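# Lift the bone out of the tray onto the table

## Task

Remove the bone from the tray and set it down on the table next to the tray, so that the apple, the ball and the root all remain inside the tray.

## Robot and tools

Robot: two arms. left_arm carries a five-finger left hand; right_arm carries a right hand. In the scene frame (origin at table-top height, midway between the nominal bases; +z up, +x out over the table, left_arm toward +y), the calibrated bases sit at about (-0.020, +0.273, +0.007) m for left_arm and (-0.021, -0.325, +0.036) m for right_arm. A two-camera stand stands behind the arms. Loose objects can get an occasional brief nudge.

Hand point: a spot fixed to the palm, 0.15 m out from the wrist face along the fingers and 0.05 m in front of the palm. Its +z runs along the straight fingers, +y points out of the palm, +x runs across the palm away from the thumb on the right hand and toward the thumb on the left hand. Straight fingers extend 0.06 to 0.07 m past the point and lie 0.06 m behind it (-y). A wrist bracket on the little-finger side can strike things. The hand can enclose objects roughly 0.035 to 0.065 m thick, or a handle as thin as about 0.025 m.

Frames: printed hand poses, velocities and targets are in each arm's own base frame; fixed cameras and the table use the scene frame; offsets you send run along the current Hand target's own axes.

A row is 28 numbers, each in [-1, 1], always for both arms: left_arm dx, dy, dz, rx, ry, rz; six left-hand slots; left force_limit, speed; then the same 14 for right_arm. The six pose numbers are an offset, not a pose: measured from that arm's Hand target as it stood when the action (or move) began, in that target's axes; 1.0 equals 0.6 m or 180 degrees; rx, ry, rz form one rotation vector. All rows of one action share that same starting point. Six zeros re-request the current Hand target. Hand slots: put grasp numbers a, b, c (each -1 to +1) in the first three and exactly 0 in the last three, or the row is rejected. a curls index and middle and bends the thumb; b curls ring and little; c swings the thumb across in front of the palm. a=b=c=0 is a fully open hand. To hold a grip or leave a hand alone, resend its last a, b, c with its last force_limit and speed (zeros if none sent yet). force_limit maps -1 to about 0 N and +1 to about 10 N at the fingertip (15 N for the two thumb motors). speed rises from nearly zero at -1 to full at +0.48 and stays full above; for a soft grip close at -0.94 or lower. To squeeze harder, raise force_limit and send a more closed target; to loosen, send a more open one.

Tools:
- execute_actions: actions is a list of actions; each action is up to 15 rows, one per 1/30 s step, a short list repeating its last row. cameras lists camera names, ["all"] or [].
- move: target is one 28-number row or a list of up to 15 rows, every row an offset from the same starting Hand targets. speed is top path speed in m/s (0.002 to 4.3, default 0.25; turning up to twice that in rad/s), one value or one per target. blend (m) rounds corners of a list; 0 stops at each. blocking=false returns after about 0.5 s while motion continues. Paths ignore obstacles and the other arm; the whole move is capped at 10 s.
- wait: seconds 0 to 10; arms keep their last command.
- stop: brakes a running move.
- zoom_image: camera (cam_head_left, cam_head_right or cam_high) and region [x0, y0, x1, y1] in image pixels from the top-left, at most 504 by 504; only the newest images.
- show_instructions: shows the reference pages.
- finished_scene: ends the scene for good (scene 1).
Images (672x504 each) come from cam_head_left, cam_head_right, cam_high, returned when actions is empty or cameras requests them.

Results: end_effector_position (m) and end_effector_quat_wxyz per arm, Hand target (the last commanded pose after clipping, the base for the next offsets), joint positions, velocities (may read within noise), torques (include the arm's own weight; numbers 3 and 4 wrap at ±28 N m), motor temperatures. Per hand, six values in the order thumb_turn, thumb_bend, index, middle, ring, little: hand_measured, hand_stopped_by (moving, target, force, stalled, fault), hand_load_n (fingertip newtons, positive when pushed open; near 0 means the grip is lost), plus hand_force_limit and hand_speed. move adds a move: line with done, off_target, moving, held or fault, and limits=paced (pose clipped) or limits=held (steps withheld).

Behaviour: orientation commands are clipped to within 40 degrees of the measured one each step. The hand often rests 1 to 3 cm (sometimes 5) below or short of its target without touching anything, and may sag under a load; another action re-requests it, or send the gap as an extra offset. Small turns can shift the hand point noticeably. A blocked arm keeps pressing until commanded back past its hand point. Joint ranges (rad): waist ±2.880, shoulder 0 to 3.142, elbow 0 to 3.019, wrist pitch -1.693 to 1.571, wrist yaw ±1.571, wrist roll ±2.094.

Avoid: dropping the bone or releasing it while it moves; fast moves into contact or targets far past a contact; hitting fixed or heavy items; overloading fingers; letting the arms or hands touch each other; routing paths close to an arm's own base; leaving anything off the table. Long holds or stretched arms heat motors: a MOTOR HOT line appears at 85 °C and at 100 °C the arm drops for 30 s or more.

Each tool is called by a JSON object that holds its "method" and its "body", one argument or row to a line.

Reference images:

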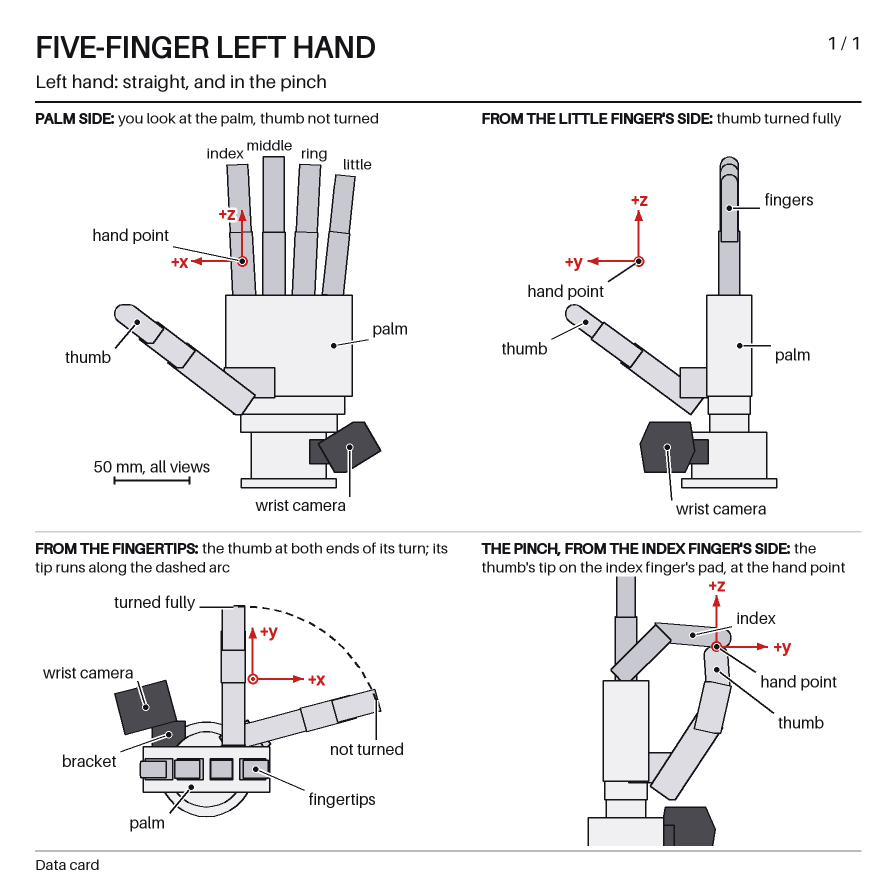

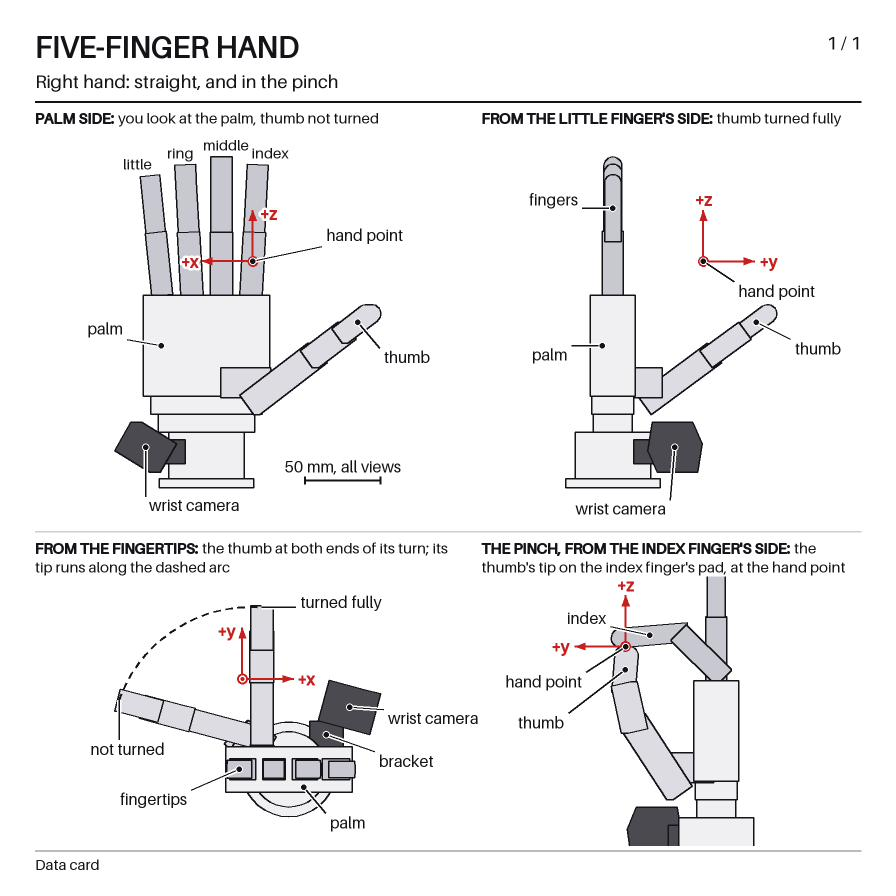

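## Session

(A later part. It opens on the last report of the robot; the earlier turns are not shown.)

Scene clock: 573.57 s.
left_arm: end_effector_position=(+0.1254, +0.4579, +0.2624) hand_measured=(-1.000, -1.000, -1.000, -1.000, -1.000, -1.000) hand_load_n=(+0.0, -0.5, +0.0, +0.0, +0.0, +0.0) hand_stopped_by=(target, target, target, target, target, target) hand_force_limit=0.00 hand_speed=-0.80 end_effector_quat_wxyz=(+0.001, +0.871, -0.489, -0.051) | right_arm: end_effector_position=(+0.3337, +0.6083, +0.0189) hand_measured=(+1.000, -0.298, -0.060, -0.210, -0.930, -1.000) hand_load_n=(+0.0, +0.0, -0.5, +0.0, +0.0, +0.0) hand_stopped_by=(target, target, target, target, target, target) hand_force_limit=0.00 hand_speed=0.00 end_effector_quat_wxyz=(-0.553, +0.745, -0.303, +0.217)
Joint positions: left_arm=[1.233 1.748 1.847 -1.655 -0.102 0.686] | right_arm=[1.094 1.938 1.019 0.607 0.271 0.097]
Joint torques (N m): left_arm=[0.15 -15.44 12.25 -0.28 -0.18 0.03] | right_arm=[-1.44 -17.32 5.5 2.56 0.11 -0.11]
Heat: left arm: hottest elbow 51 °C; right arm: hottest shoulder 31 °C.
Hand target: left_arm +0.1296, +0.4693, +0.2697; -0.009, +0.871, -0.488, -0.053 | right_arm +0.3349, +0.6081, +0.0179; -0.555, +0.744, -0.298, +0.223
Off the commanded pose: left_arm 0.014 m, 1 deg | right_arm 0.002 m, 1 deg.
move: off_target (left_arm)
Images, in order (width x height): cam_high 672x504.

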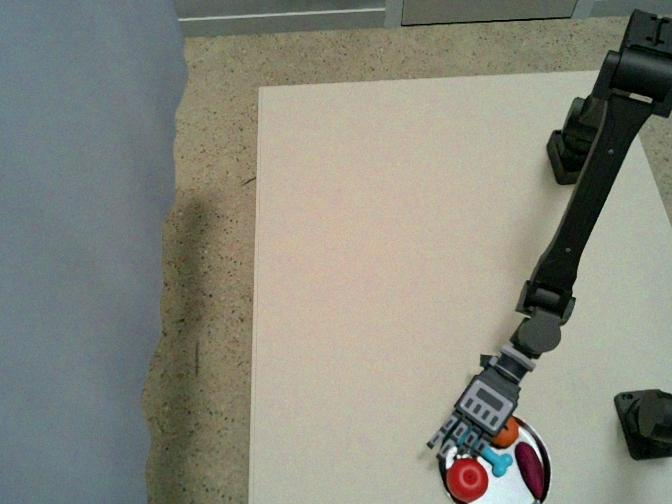

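{"method": "move", "body": {
  "target": [0,0,0,0,0,0,0,0,0,0,0,0,0.0,-0.8,-0.0022,0.0148,-0.0005,0,0,0,0.47,0,1,0,0,0,0.0,0.0],
  "speed": 0.04,
  "cameras": ["cam_high"]
}}

{"method": "zoom_image", "body": {
  "camera": "cam_high",
  "region": [440, 410, 510, 480]
}}

Scene clock: 580.07 s.
left_arm: end_effector_position=(+0.1254, +0.4579, +0.2624) hand_measured=(-1.000, -1.000, -1.000, -1.000, -1.000, -1.000) hand_load_n=(+0.0, +0.0, +0.0, +0.0, +0.0, +0.0) hand_stopped_by=(target, target, target, target, target, target) hand_force_limit=0.00 hand_speed=-0.80 end_effector_quat_wxyz=(+0.001, +0.871, -0.489, -0.051) | right_arm: end_effector_position=(+0.3333, +0.6055, +0.0091) hand_measured=(+1.000, -0.298, -0.060, -0.210, -0.930, -1.000) hand_load_n=(+0.0, +0.0, +0.0, +0.0, +0.0, +0.0) hand_stopped_by=(target, target, target, target, target, target) hand_force_limit=0.00 hand_speed=0.00 end_effector_quat_wxyz=(-0.551, +0.745, -0.304, +0.219)
Joint positions: left_arm=[1.233 1.748 1.847 -1.655 -0.102 0.686] | right_arm=[1.094 1.955 1.011 0.631 0.276 0.097]
Joint torques (N m): left_arm=[0.15 -15.44 12.25 -0.29 -0.18 0.03] | right_arm=[-1.2 -17.55 5.34 2.51 0.08 -0.1]
Heat: left arm: hottest elbow 51 °C; right arm: hottest shoulder 32 °C.
Hand target: left_arm +0.1296, +0.4693, +0.2697; -0.009, +0.871, -0.488, -0.053 | right_arm +0.3321, +0.6069, +0.0095; -0.555, +0.744, -0.298, +0.223
Off the commanded pose: left_arm 0.014 m, 1 deg | right_arm 0.002 m, 1 deg.
move: off_target (left_arm)
Images, in order (width x height): cam_high 672x504.

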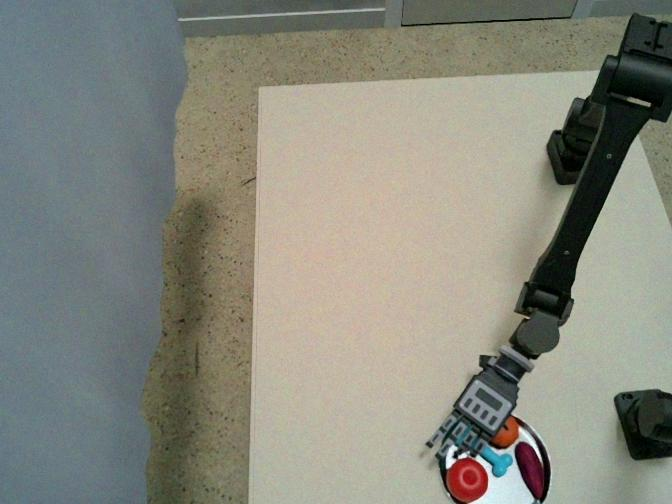

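Scaled by 7.200 from the camera's 672x504 image, which has a finer 960x720 frame.

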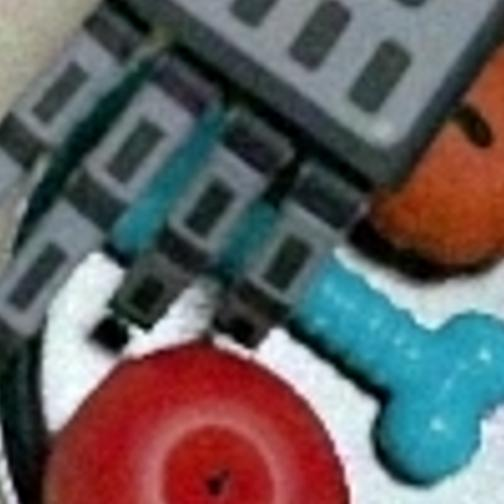

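{"method": "move", "body": {
  "target": [0,0,0,0,0,0,0,0,0,0,0,0,0.0,-0.8,0,0,0,0,0,0,0.7,0,1,0,0,0,-0.4,-0.94],
  "speed": 0.04,
  "cameras": ["cam_high"]
}}

{"method": "zoom_image", "body": {
  "camera": "cam_high",
  "region": [440, 410, 510, 480]
}}

Scene clock: 590.53 s.
left_arm: end_effector_position=(+0.1254, +0.4579, +0.2624) hand_measured=(-1.000, -1.000, -1.000, -1.000, -1.000, -1.000) hand_load_n=(+0.0, +0.0, +0.0, +0.0, +0.0, +0.0) hand_stopped_by=(target, target, target, target, target, target) hand_force_limit=0.00 hand_speed=-0.80 end_effector_quat_wxyz=(+0.001, +0.871, -0.489, -0.051) | right_arm: end_effector_position=(+0.3334, +0.6057, +0.0096) hand_measured=(+1.000, -0.130, +0.260, +0.240, -0.896, -1.000) hand_load_n=(+0.0, +4.0, +4.0, +3.0, +0.0, +0.0) hand_stopped_by=(target, target, force, force, target, target) hand_force_limit=-0.40 hand_speed=-0.94 end_effector_quat_wxyz=(-0.552, +0.745, -0.304, +0.219)
Joint positions: left_arm=[1.233 1.748 1.847 -1.655 -0.102 0.686] | right_arm=[1.094 1.955 1.011 0.633 0.276 0.097]
Joint torques (N m): left_arm=[0.21 -15.44 12.25 -0.28 -0.18 0.02] | right_arm=[-1.2 -17.61 5.37 2.43 0.08 -0.09]
Heat: left arm: hottest elbow 51 °C; right arm: hottest shoulder 32 °C.
Hand target: left_arm +0.1296, +0.4693, +0.2697; -0.009, +0.871, -0.488, -0.053 | right_arm +0.3321, +0.6069, +0.0095; -0.555, +0.744, -0.298, +0.223
Off the commanded pose: left_arm 0.014 m, 1 deg | right_arm 0.002 m, 1 deg.
move: off_target (left_arm)
Images, in order (width x height): cam_high 672x504.

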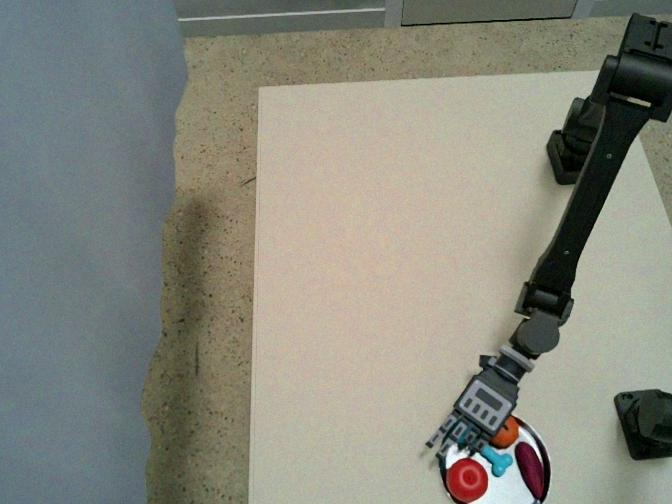

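Scaled by 7.200 from the camera's 672x504 image, which has a finer 960x720 frame.

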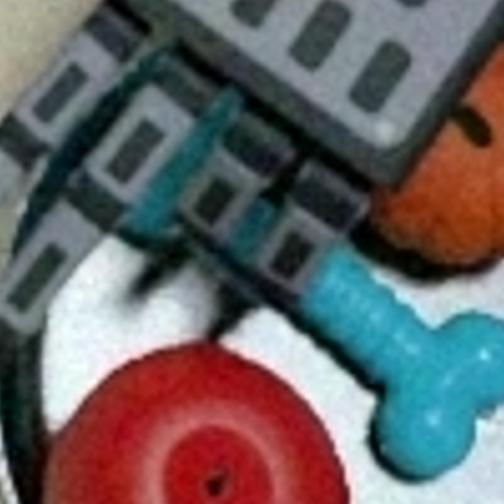

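{"method": "move", "body": {
  "target": [0,0,0,0,0,0,0,0,0,0,0,0,0.0,-0.8,-0.0175,-0.1455,-0.0107,0,0,0,0.7,0,1,0,0,0,-0.4,-0.94],
  "speed": 0.05,
  "cameras": ["all"]
}}

{"method": "zoom_image", "body": {
  "camera": "cam_high",
  "region": [430, 400, 520, 490]
}}

{"method": "zoom_image", "body": {
  "camera": "cam_head_left",
  "region": [195, 280, 275, 360]
}}

Scene clock: 602.50 s.
left_arm: end_effector_position=(+0.1254, +0.4579, +0.2624) hand_measured=(-1.000, -1.000, -1.000, -1.000, -1.000, -1.000) hand_load_n=(+0.0, +0.0, +0.0, +0.0, +0.0, +0.0) hand_stopped_by=(target, target, target, target, target, target) hand_force_limit=0.00 hand_speed=-0.80 end_effector_quat_wxyz=(+0.001, +0.871, -0.489, -0.051) | right_arm: end_effector_position=(+0.3309, +0.6050, +0.0565) hand_measured=(+1.000, -0.130, +0.260, +0.240, -0.896, -1.000) hand_load_n=(+0.0, +4.0, +4.5, +3.0, +0.0, +0.0) hand_stopped_by=(target, target, force, force, target, target) hand_force_limit=-0.40 hand_speed=-0.94 end_effector_quat_wxyz=(-0.529, +0.761, -0.306, +0.219)
Joint positions: left_arm=[1.233 1.748 1.847 -1.655 -0.102 0.686] | right_arm=[1.099 1.839 1.051 0.422 0.284 0.097]
Joint torques (N m): left_arm=[0.15 -15.5 12.23 -0.29 -0.18 0.03] | right_arm=[-0.91 -19.37 10 1.62 0.11 -0.07]
Heat: left arm: hottest elbow 51 °C; right arm: hottest shoulder 32 °C.
Hand target: left_arm +0.1296, +0.4693, +0.2697; -0.009, +0.871, -0.488, -0.053 | right_arm +0.3373, +0.6276, +0.0950; -0.555, +0.744, -0.298, +0.223
Off the commanded pose: left_arm 0.014 m, 1 deg | right_arm 0.045 m, 4 deg.
move: off_target (left_arm, right_arm)

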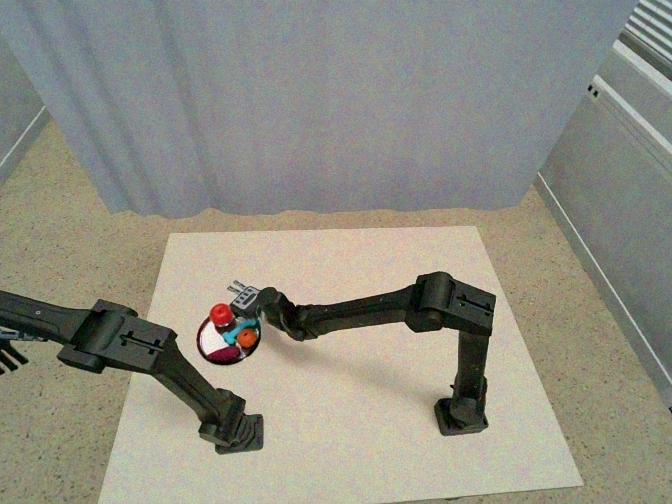

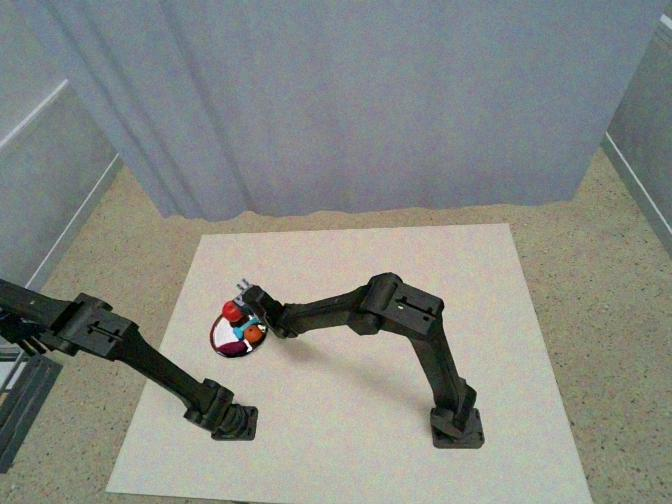

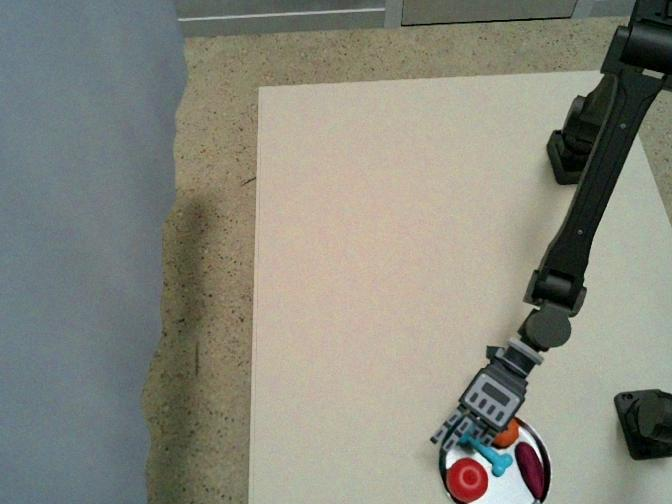

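Scaled by 5.600 from the camera's 672x504 image, which has a finer 960x720 frame.

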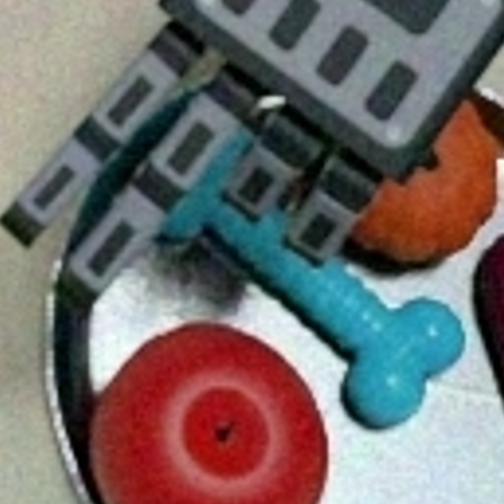

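Scaled by 6.300 from the camera's 672x504 image, which has a finer 960x720 frame.

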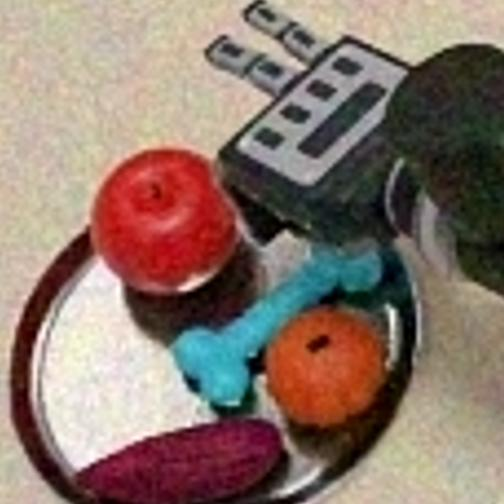

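{"method": "move", "body": {
  "target": [0,0,0,0,0,0,0,0,0,0,0,0,0.0,-0.8,0.0155,0.1308,0.0097,0,0,0,0.45,0,1,0,0,0,0.0,0.0],
  "speed": 0.06,
  "cameras": ["cam_high"]
}}

{"method": "zoom_image", "body": {
  "camera": "cam_high",
  "region": [440, 410, 510, 480]
}}

Scene clock: 623.13 s.
left_arm: end_effector_position=(+0.1254, +0.4579, +0.2624) hand_measured=(-1.000, -1.000, -1.000, -1.000, -1.000, -1.000) hand_load_n=(+0.0, +0.0, +0.0, +0.0, +0.0, +0.0) hand_stopped_by=(target, target, target, target, target, target) hand_force_limit=0.00 hand_speed=-0.80 end_effector_quat_wxyz=(+0.001, +0.871, -0.489, -0.051) | right_arm: end_effector_position=(+0.3328, +0.6099, +0.0241) hand_measured=(+1.000, -0.312, -0.100, -0.250, -0.932, -1.000) hand_load_n=(-0.5, +0.0, -0.5, +0.0, +0.0, +0.0) hand_stopped_by=(target, target, target, target, target, target) hand_force_limit=0.00 hand_speed=0.00 end_effector_quat_wxyz=(-0.556, +0.742, -0.303, +0.220)
Joint positions: left_arm=[1.233 1.748 1.847 -1.655 -0.102 0.686] | right_arm=[1.099 1.931 1.019 0.61 0.281 0.097]
Joint torques (N m): left_arm=[0.21 -15.44 12.23 -0.29 -0.18 0.03] | right_arm=[-1.55 -16.85 5.46 2.29 -0.08 -0.09]
Heat: left arm: hottest elbow 51 °C; right arm: hottest shoulder 34 °C.
Hand target: left_arm +0.1296, +0.4693, +0.2697; -0.009, +0.871, -0.488, -0.053 | right_arm +0.3325, +0.6091, +0.0182; -0.555, +0.744, -0.298, +0.223
Off the commanded pose: left_arm 0.014 m, 1 deg | right_arm 0.006 m, 1 deg.
move: off_target (left_arm)
Images, in order (width x height): cam_high 672x504.

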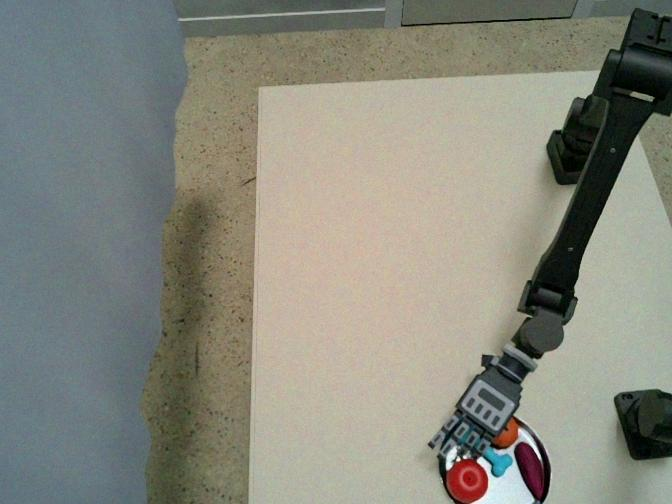

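Scaled by 7.200 from the camera's 672x504 image, which has a finer 960x720 frame.

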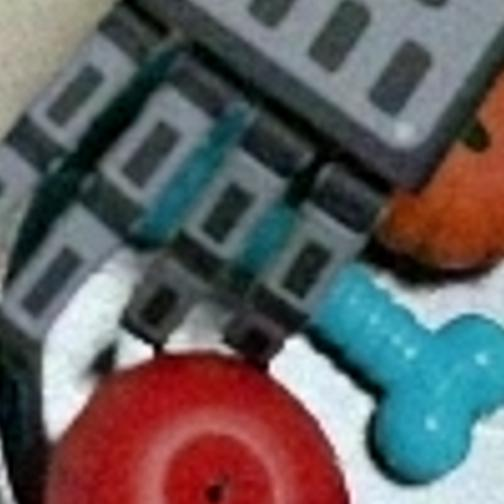

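{"method": "move", "body": {
  "target": [0,0,0,0,0,0,0,0,0,0,0,0,0.0,-0.8,0.0013,0.04,0.0072,0,0,0,0.45,0,1,0,0,0,0.0,0.0],
  "speed": 0.03,
  "cameras": ["cam_high"]
}}

{"method": "zoom_image", "body": {
  "camera": "cam_high",
  "region": [440, 410, 510, 480]
}}

Scene clock: 627.87 s.
left_arm: end_effector_position=(+0.1254, +0.4579, +0.2624) hand_measured=(-1.000, -1.000, -1.000, -1.000, -1.000, -1.000) hand_load_n=(+0.0, +0.0, +0.0, +0.0, +0.0, +0.0) hand_stopped_by=(target, target, target, target, target, target) hand_force_limit=0.00 hand_speed=-0.80 end_effector_quat_wxyz=(+0.001, +0.871, -0.489, -0.051) | right_arm: end_effector_position=(+0.3341, +0.6122, +0.0115) hand_measured=(+1.000, -0.312, -0.100, -0.250, -0.932, -1.000) hand_load_n=(-0.5, -0.5, -0.5, +0.0, +0.0, +0.0) hand_stopped_by=(target, target, target, target, target, target) hand_force_limit=0.00 hand_speed=0.00 end_effector_quat_wxyz=(-0.565, +0.735, -0.303, +0.221)
Joint positions: left_arm=[1.233 1.748 1.847 -1.655 -0.102 0.686] | right_arm=[1.099 1.972 1.015 0.679 0.28 0.097]
Joint torques (N m): left_arm=[0.15 -15.44 12.25 -0.29 -0.18 0.03] | right_arm=[-1.55 -16.03 4.74 2.14 -0.09 -0.09]
Heat: left arm: hottest elbow 51 °C; right arm: hottest shoulder 33 °C.
Hand target: left_arm +0.1296, +0.4693, +0.2697; -0.009, +0.871, -0.488, -0.053 | right_arm +0.3312, +0.6068, -0.0059; -0.556, +0.744, -0.298, +0.223
Off the commanded pose: left_arm 0.014 m, 1 deg | right_arm 0.019 m, 2 deg.
move: off_target (left_arm, right_arm)
Images, in order (width x height): cam_high 672x504.

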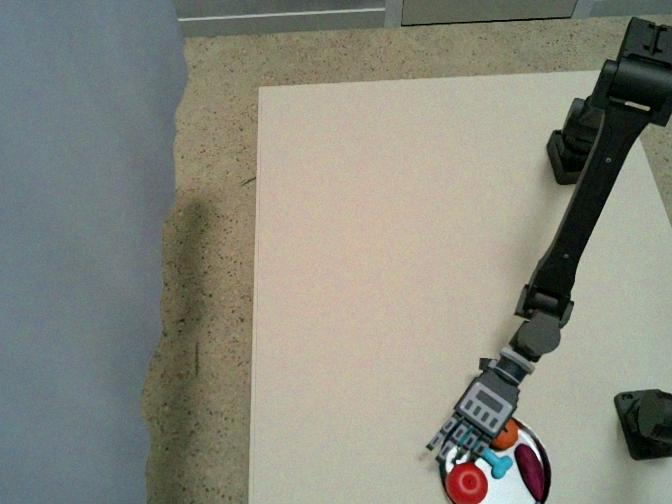

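Scaled by 7.200 from the camera's 672x504 image, which has a finer 960x720 frame.

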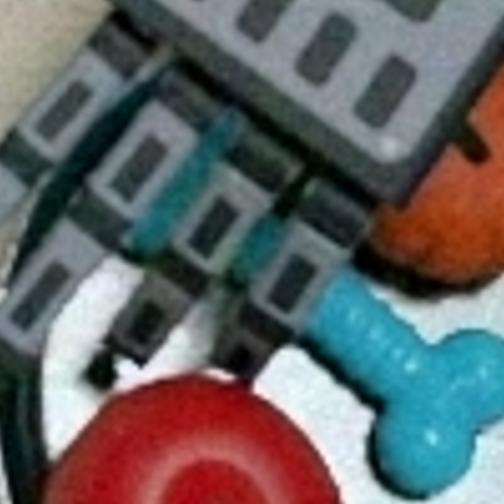

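{"method": "move", "body": {
  "target": [0,0,0,0,0,0,0,0,0,0,0,0,0.0,-0.8,0,0.0032,-0.0117,0,0,0,0.45,0,1,0,0,0,0.0,0.0],
  "speed": 0.03,
  "cameras": ["cam_high"]
}}

{"method": "zoom_image", "body": {
  "camera": "cam_high",
  "region": [440, 410, 510, 480]
}}

Scene clock: 639.80 s.
left_arm: end_effector_position=(+0.1254, +0.4579, +0.2624) hand_measured=(-1.000, -1.000, -1.000, -1.000, -1.000, -1.000) hand_load_n=(+0.0, +0.0, +0.0, +0.0, +0.0, +0.0) hand_stopped_by=(target, target, target, target, target, target) hand_force_limit=0.00 hand_speed=-0.80 end_effector_quat_wxyz=(+0.001, +0.871, -0.489, -0.051) | right_arm: end_effector_position=(+0.3284, +0.6013, -0.0033) hand_measured=(+1.000, -0.312, -0.100, -0.250, -0.932, -1.000) hand_load_n=(+0.5, +0.0, +0.0, +0.0, +0.0, +0.0) hand_stopped_by=(target, target, target, target, target, target) hand_force_limit=0.00 hand_speed=0.00 end_effector_quat_wxyz=(-0.555, +0.743, -0.303, +0.220)
Joint positions: left_arm=[1.233 1.748 1.847 -1.655 -0.102 0.686] | right_arm=[1.099 1.977 0.987 0.687 0.281 0.097]
Joint torques (N m): left_arm=[0.15 -15.44 12.25 -0.29 -0.18 0.02] | right_arm=[-1.44 -17.2 5.07 2.24 0.07 -0.08]
Heat: left arm: hottest elbow 52 °C; right arm: hottest shoulder 32 °C.
Hand target: left_arm +0.1296, +0.4693, +0.2697; -0.009, +0.871, -0.488, -0.053 | right_arm +0.3260, +0.6014, -0.0060; -0.555, +0.744, -0.298, +0.223
Off the commanded pose: left_arm 0.014 m, 1 deg | right_arm 0.003 m, 1 deg.
move: off_target (left_arm)
Images, in order (width x height): cam_high 672x504.

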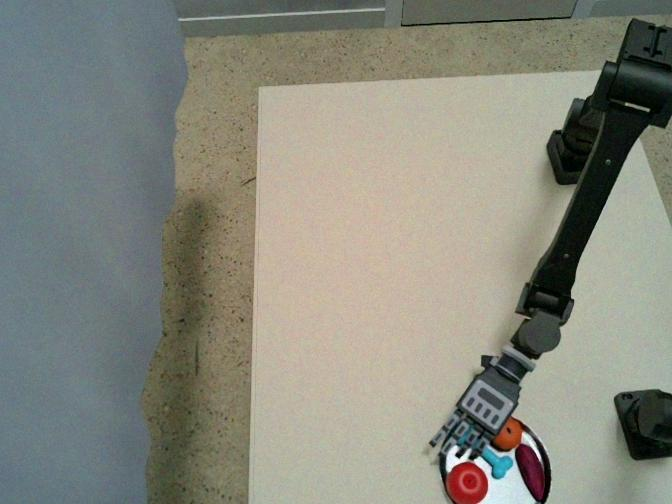

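Scaled by 7.200 from the camera's 672x504 image, which has a finer 960x720 frame.

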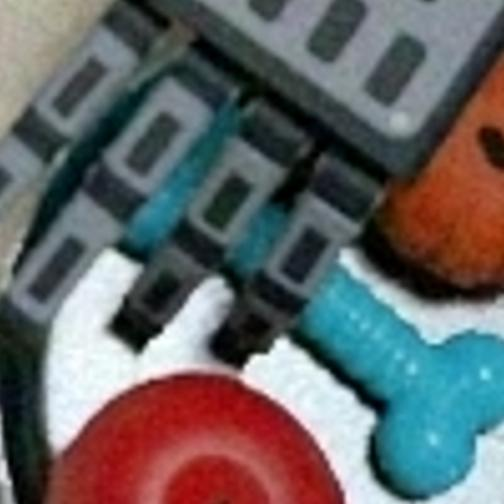

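{"method": "move", "body": {
  "target": [0,0,0,0,0,0,0,0,0,0,0,0,0.0,-0.8,0,0,0,0,0,0,0.7,0,1,0,0,0,-0.4,-0.94],
  "speed": 0.04,
  "cameras": ["cam_high"]
}}

{"method": "zoom_image", "body": {
  "camera": "cam_high",
  "region": [440, 410, 510, 480]
}}

Scene clock: 647.10 s.
left_arm: end_effector_position=(+0.1254, +0.4579, +0.2624) hand_measured=(-1.000, -1.000, -1.000, -1.000, -1.000, -1.000) hand_load_n=(+0.0, +0.0, +0.0, +0.0, +0.5, +0.0) hand_stopped_by=(target, target, target, target, target, target) hand_force_limit=0.00 hand_speed=-0.80 end_effector_quat_wxyz=(+0.001, +0.871, -0.489, -0.051) | right_arm: end_effector_position=(+0.3283, +0.6012, -0.0040) hand_measured=(+1.000, -0.234, +0.056, -0.082, -0.896, -1.000) hand_load_n=(-1.0, +5.0, +3.5, +3.5, +0.0, +0.0) hand_stopped_by=(target, force, force, force, target, target) hand_force_limit=-0.40 hand_speed=-0.94 end_effector_quat_wxyz=(-0.555, +0.743, -0.303, +0.220)
Joint positions: left_arm=[1.233 1.748 1.847 -1.655 -0.102 0.686] | right_arm=[1.099 1.978 0.987 0.687 0.281 0.097]
Joint torques (N m): left_arm=[0.15 -15.5 12.25 -0.29 -0.18 0.03] | right_arm=[-1.2 -17.44 5.05 2.24 0.06 -0.08]
Heat: left arm: hottest elbow 52 °C; right arm: hottest shoulder 32 °C.
Hand target: left_arm +0.1296, +0.4693, +0.2697; -0.009, +0.871, -0.488, -0.053 | right_arm +0.3260, +0.6015, -0.0060; -0.555, +0.744, -0.298, +0.223
Off the commanded pose: left_arm 0.014 m, 1 deg | right_arm 0.003 m, 1 deg.
move: off_target (left_arm)
Images, in order (width x height): cam_high 672x504.

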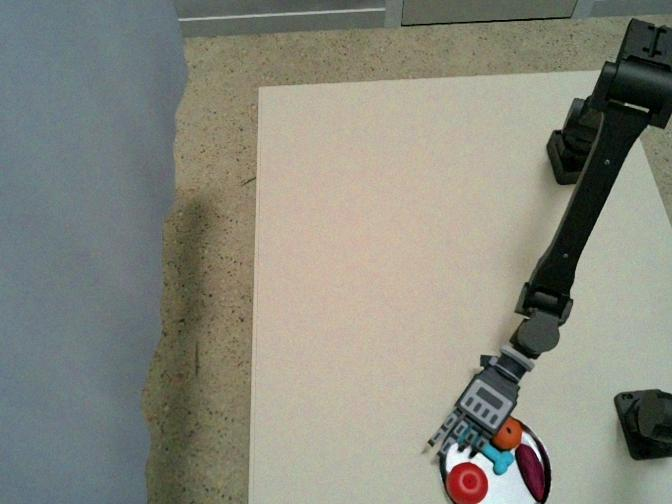

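Scaled by 7.200 from the camera's 672x504 image, which has a finer 960x720 frame.

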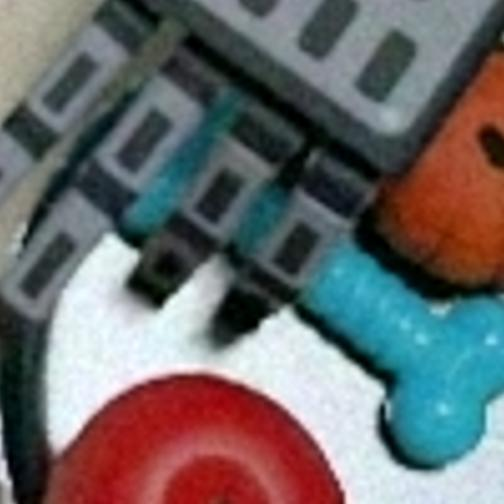

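{"method": "move", "body": {
  "target": [0,0,0,0,0,0,0,0,0,0,0,0,0.0,-0.8,-0.0168,-0.1873,-0.0188,0,0,0,0.7,0,1,0,0,0,-0.4,-0.94],
  "speed": 0.06,
  "cameras": ["all"]
}}

{"method": "zoom_image", "body": {
  "camera": "cam_high",
  "region": [430, 400, 520, 490]
}}

{"method": "zoom_image", "body": {
  "camera": "cam_head_left",
  "region": [195, 280, 275, 360]
}}

Scene clock: 653.57 s.
left_arm: end_effector_position=(+0.1254, +0.4579, +0.2624) hand_measured=(-1.000, -1.000, -1.000, -1.000, -1.000, -1.000) hand_load_n=(+0.5, -0.5, -0.5, +0.0, +0.0, +0.0) hand_stopped_by=(target, target, target, target, target, target) hand_force_limit=0.00 hand_speed=-0.80 end_effector_quat_wxyz=(+0.001, +0.871, -0.489, -0.051) | right_arm: end_effector_position=(+0.3258, +0.5982, +0.0599) hand_measured=(+1.000, -0.234, +0.056, -0.082, -0.896, -1.000) hand_load_n=(-0.5, +5.0, +3.5, +3.5, +0.0, +0.0) hand_stopped_by=(target, force, force, force, target, target) hand_force_limit=-0.40 hand_speed=-0.94 end_effector_quat_wxyz=(-0.523, +0.765, -0.306, +0.219)
Joint positions: left_arm=[1.233 1.748 1.847 -1.655 -0.102 0.686] | right_arm=[1.102 1.814 1.035 0.399 0.287 0.097]
Joint torques (N m): left_arm=[0.15 -15.44 12.25 -0.29 -0.18 0.03] | right_arm=[-0.85 -19.49 10.39 1.72 0.12 -0.06]
Heat: left arm: hottest elbow 52 °C; right arm: hottest shoulder 32 °C.
Hand target: left_arm +0.1296, +0.4693, +0.2697; -0.009, +0.871, -0.488, -0.053 | right_arm +0.3334, +0.6237, +0.1050; -0.555, +0.744, -0.298, +0.223
Off the commanded pose: left_arm 0.014 m, 1 deg | right_arm 0.052 m, 4 deg.
move: off_target (left_arm, right_arm)

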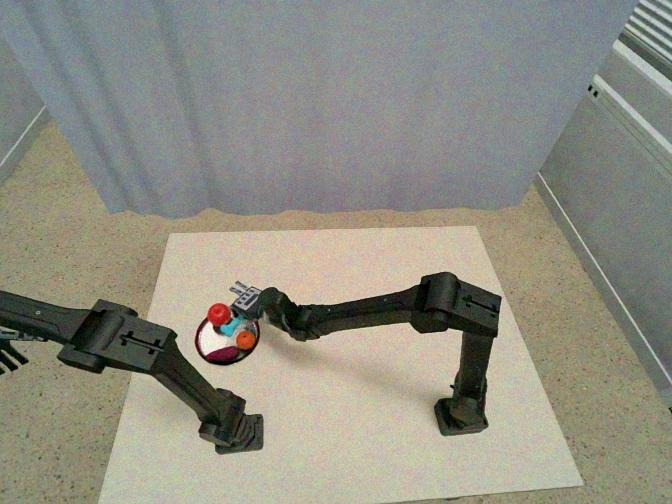

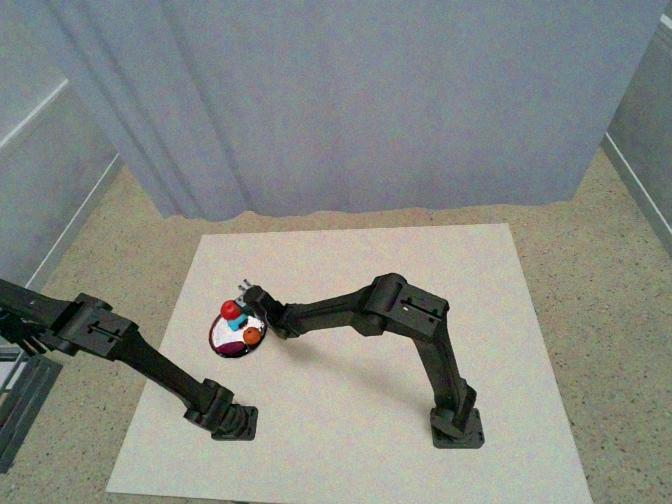

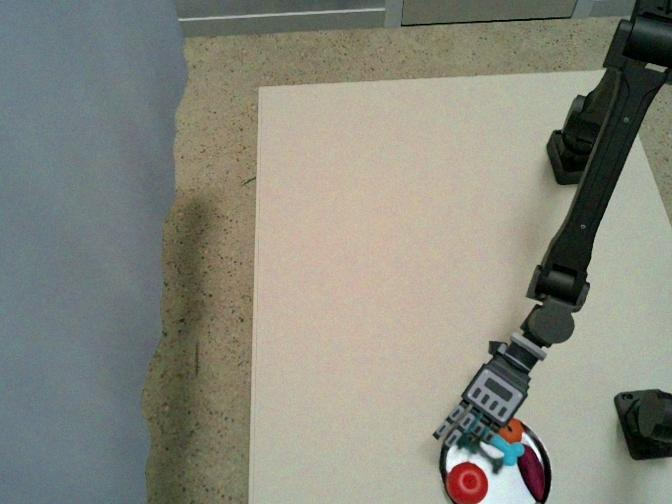

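Scaled by 5.600 from the camera's 672x504 image, which has a finer 960x720 frame.

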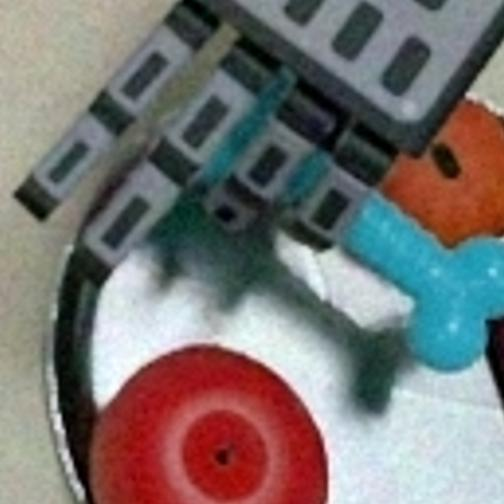

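Scaled by 6.300 from the camera's 672x504 image, which has a finer 960x720 frame.

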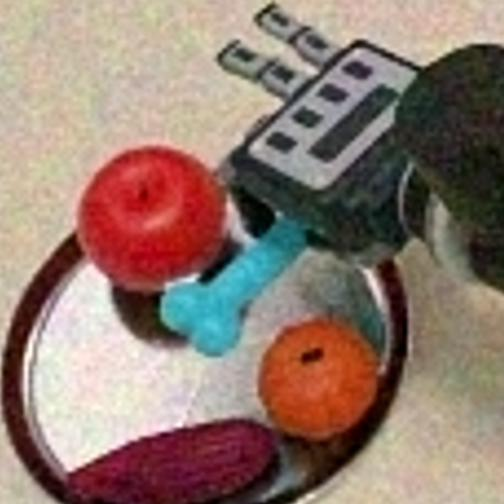

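{"method": "move", "body": {
  "target": [
    [0,0,0,0,0,0,0,0,0,0,0,0,0.0,-0.8,0.0046,-0.0625,-0.0236,0,0,0,0.7,0,1,0,0,0,-0.4,-0.94],
    [0,0,0,0,0,0,0,0,0,0,0,0,0.0,-0.8,0.2575,-0.0172,-0.1757,0,0,0,0.7,0,1,0,0,0,-0.4,-0.94]
  ],
  "speed": [0.08,0.12],
  "blend": [0.01,0],
  "cameras": ["all"]
}}

{"method": "zoom_image", "body": {
  "camera": "cam_high",
  "region": [400, 300, 550, 450]
}}

{"method": "zoom_image", "body": {
  "camera": "cam_head_left",
  "region": [195, 250, 315, 370]
}}

Scene clock: 665.00 s.
left_arm: end_effector_position=(+0.1254, +0.4579, +0.2624) hand_measured=(-1.000, -1.000, -1.000, -1.000, -1.000, -1.000) hand_load_n=(+0.0, +0.0, +0.0, +0.0, +0.0, +0.0) hand_stopped_by=(target, target, target, target, target, target) hand_force_limit=0.00 hand_speed=-0.80 end_effector_quat_wxyz=(+0.001, +0.871, -0.489, -0.051) | right_arm: end_effector_position=(+0.3730, +0.4453, +0.1259) hand_measured=(+1.000, -0.234, +0.056, -0.082, -0.896, -1.000) hand_load_n=(-0.5, +5.0, +3.5, +3.5, +0.0, +0.0) hand_stopped_by=(target, force, force, force, target, target) hand_force_limit=-0.40 hand_speed=-0.94 end_effector_quat_wxyz=(-0.539, +0.755, -0.307, +0.212)
Joint positions: left_arm=[1.233 1.748 1.847 -1.655 -0.102 0.686] | right_arm=[0.824 1.471 0.781 0.353 0.013 0.016]
Joint torques (N m): left_arm=[0.15 -15.44 12.23 -0.29 -0.18 0.03] | right_arm=[-1.96 -14.1 6.84 2.62 -0.11 -0.12]
Heat: left arm: hottest elbow 52 °C; right arm: hottest elbow 33 °C.
Hand target: left_arm +0.1296, +0.4693, +0.2697; -0.009, +0.871, -0.488, -0.053 | right_arm +0.3773, +0.4460, +0.1448; -0.555, +0.744, -0.298, +0.223
Off the commanded pose: left_arm 0.014 m, 1 deg | right_arm 0.020 m, 3 deg.
move: off_target (left_arm, right_arm)

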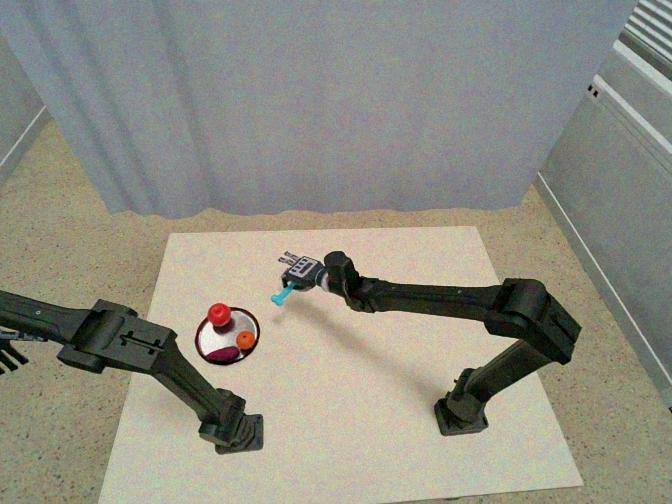

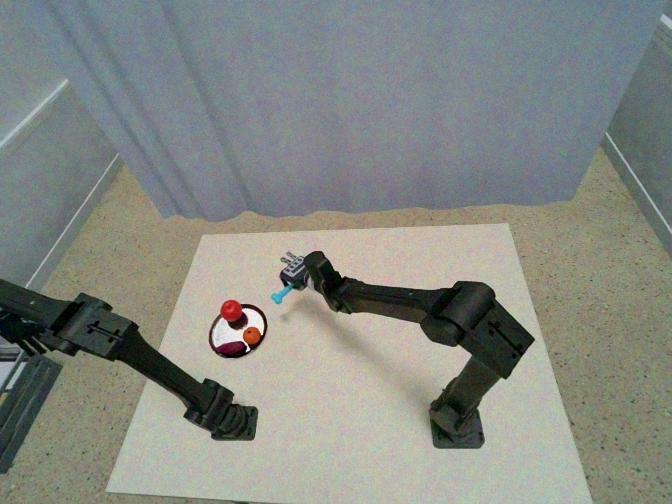

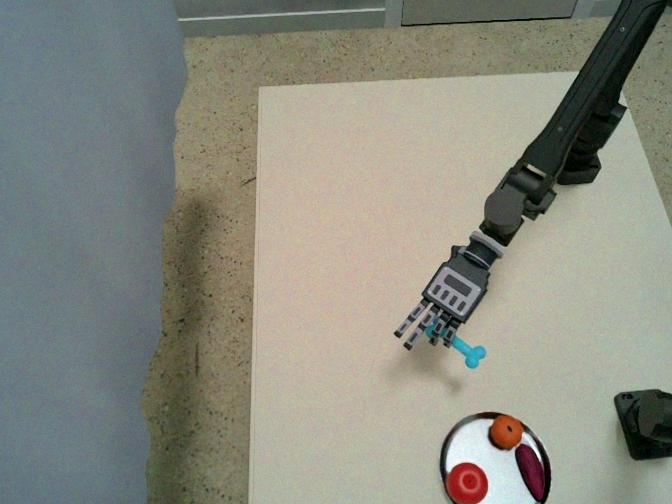

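Scaled by 3.360 from the camera's 672x504 image, which has a finer 960x720 frame.

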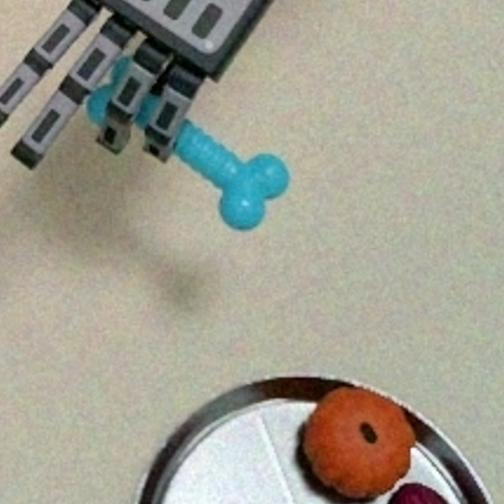

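Scaled by 4.200 from the camera's 672x504 image, which has a finer 960x720 frame.

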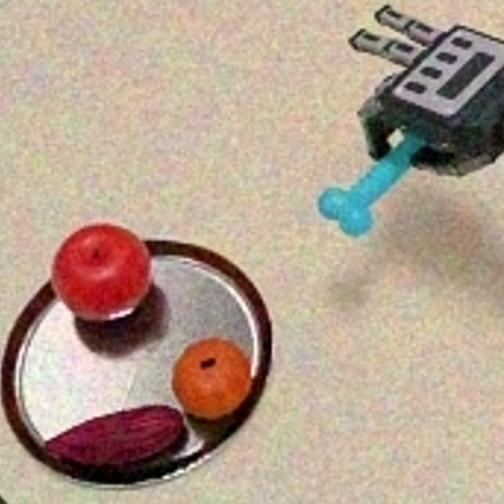

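{"method": "move", "body": {
  "target": [0,0,0,0,0,0,0,0,0,0,0,0,0.0,-0.8,-0.0035,0.2067,0.058,0,0,0,0.7,0,1,0,0,0,-0.4,-0.94],
  "speed": 0.08,
  "cameras": ["all"]
}}

{"method": "zoom_image", "body": {
  "camera": "cam_high",
  "region": [400, 310, 500, 410]
}}

{"method": "zoom_image", "body": {
  "camera": "cam_head_left",
  "region": [235, 250, 325, 340]
}}

Scene clock: 672.57 s.
left_arm: end_effector_position=(+0.1254, +0.4579, +0.2624) hand_measured=(-1.000, -1.000, -1.000, -1.000, -1.000, -1.000) hand_load_n=(+0.0, +0.0, +0.0, +0.0, +0.0, +0.0) hand_stopped_by=(target, target, target, target, target, target) hand_force_limit=0.00 hand_speed=-0.80 end_effector_quat_wxyz=(+0.001, +0.871, -0.489, -0.051) | right_arm: end_effector_position=(+0.3712, +0.4432, +0.0079) hand_measured=(+1.000, -0.234, +0.056, -0.082, -0.896, -1.000) hand_load_n=(-0.5, +5.0, +3.5, +3.5, +0.0, +0.0) hand_stopped_by=(target, force, force, force, target, target) hand_force_limit=-0.40 hand_speed=-0.94 end_effector_quat_wxyz=(-0.546, +0.750, -0.305, +0.215)
Joint positions: left_arm=[1.233 1.748 1.847 -1.655 -0.102 0.686] | right_arm=[0.824 1.774 0.682 0.774 0.014 0.016]
Joint torques (N m): left_arm=[0.21 -15.44 12.26 -0.29 -0.18 0.03] | right_arm=[-1.44 -14.04 4.82 2.71 0.02 -0.09]
Heat: left arm: hottest elbow 52 °C; right arm: hottest elbow 33 °C.
Hand target: left_arm +0.1296, +0.4693, +0.2697; -0.009, +0.871, -0.488, -0.053 | right_arm +0.3745, +0.4461, +0.0160; -0.555, +0.744, -0.298, +0.222
Off the commanded pose: left_arm 0.014 m, 1 deg | right_arm 0.009 m, 2 deg.
move: off_target (left_arm)

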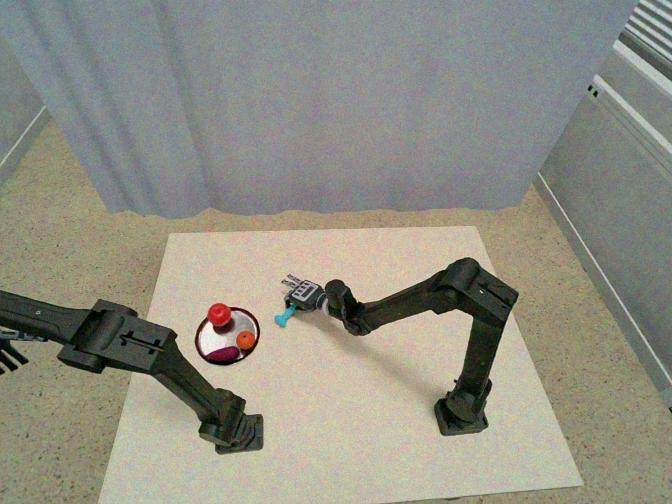

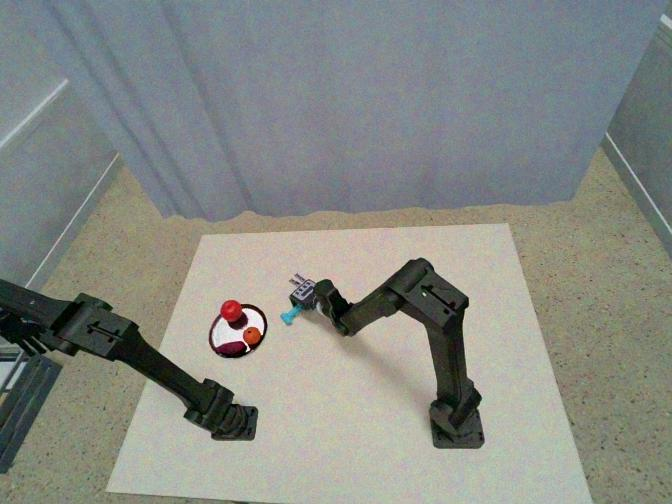

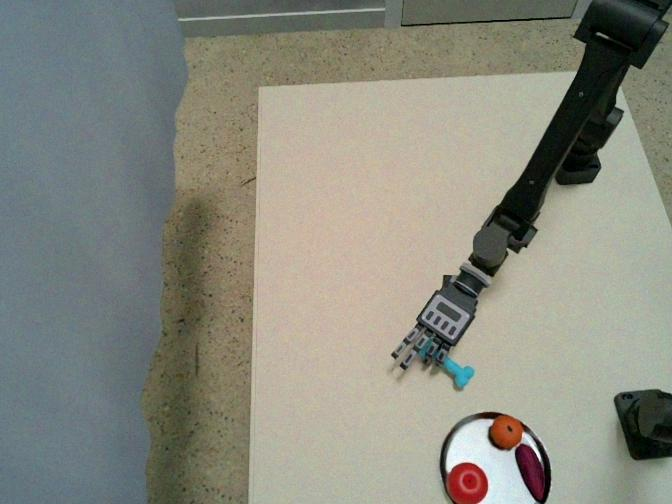

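Scaled by 5.040 from the camera's 672x504 image, which has a finer 960x720 frame.

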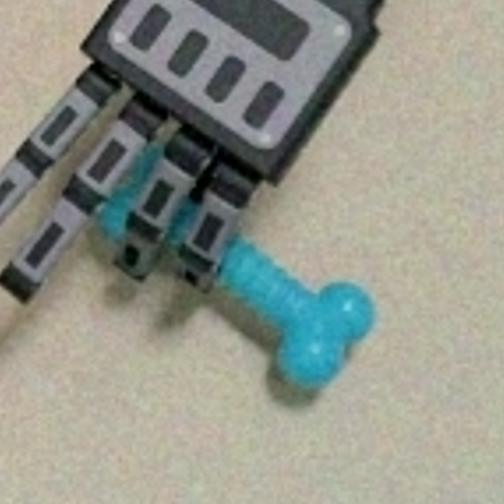

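Scaled by 5.600 from the camera's 672x504 image, which has a finer 960x720 frame.

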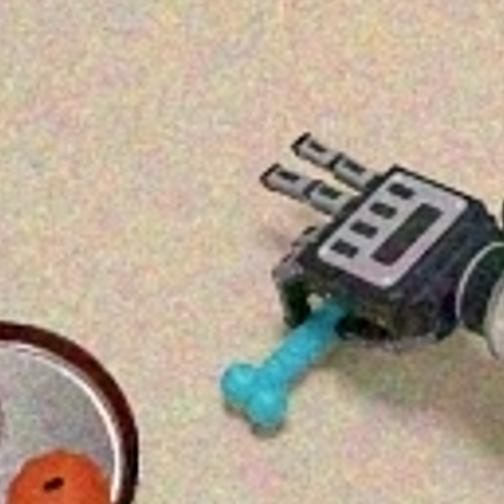

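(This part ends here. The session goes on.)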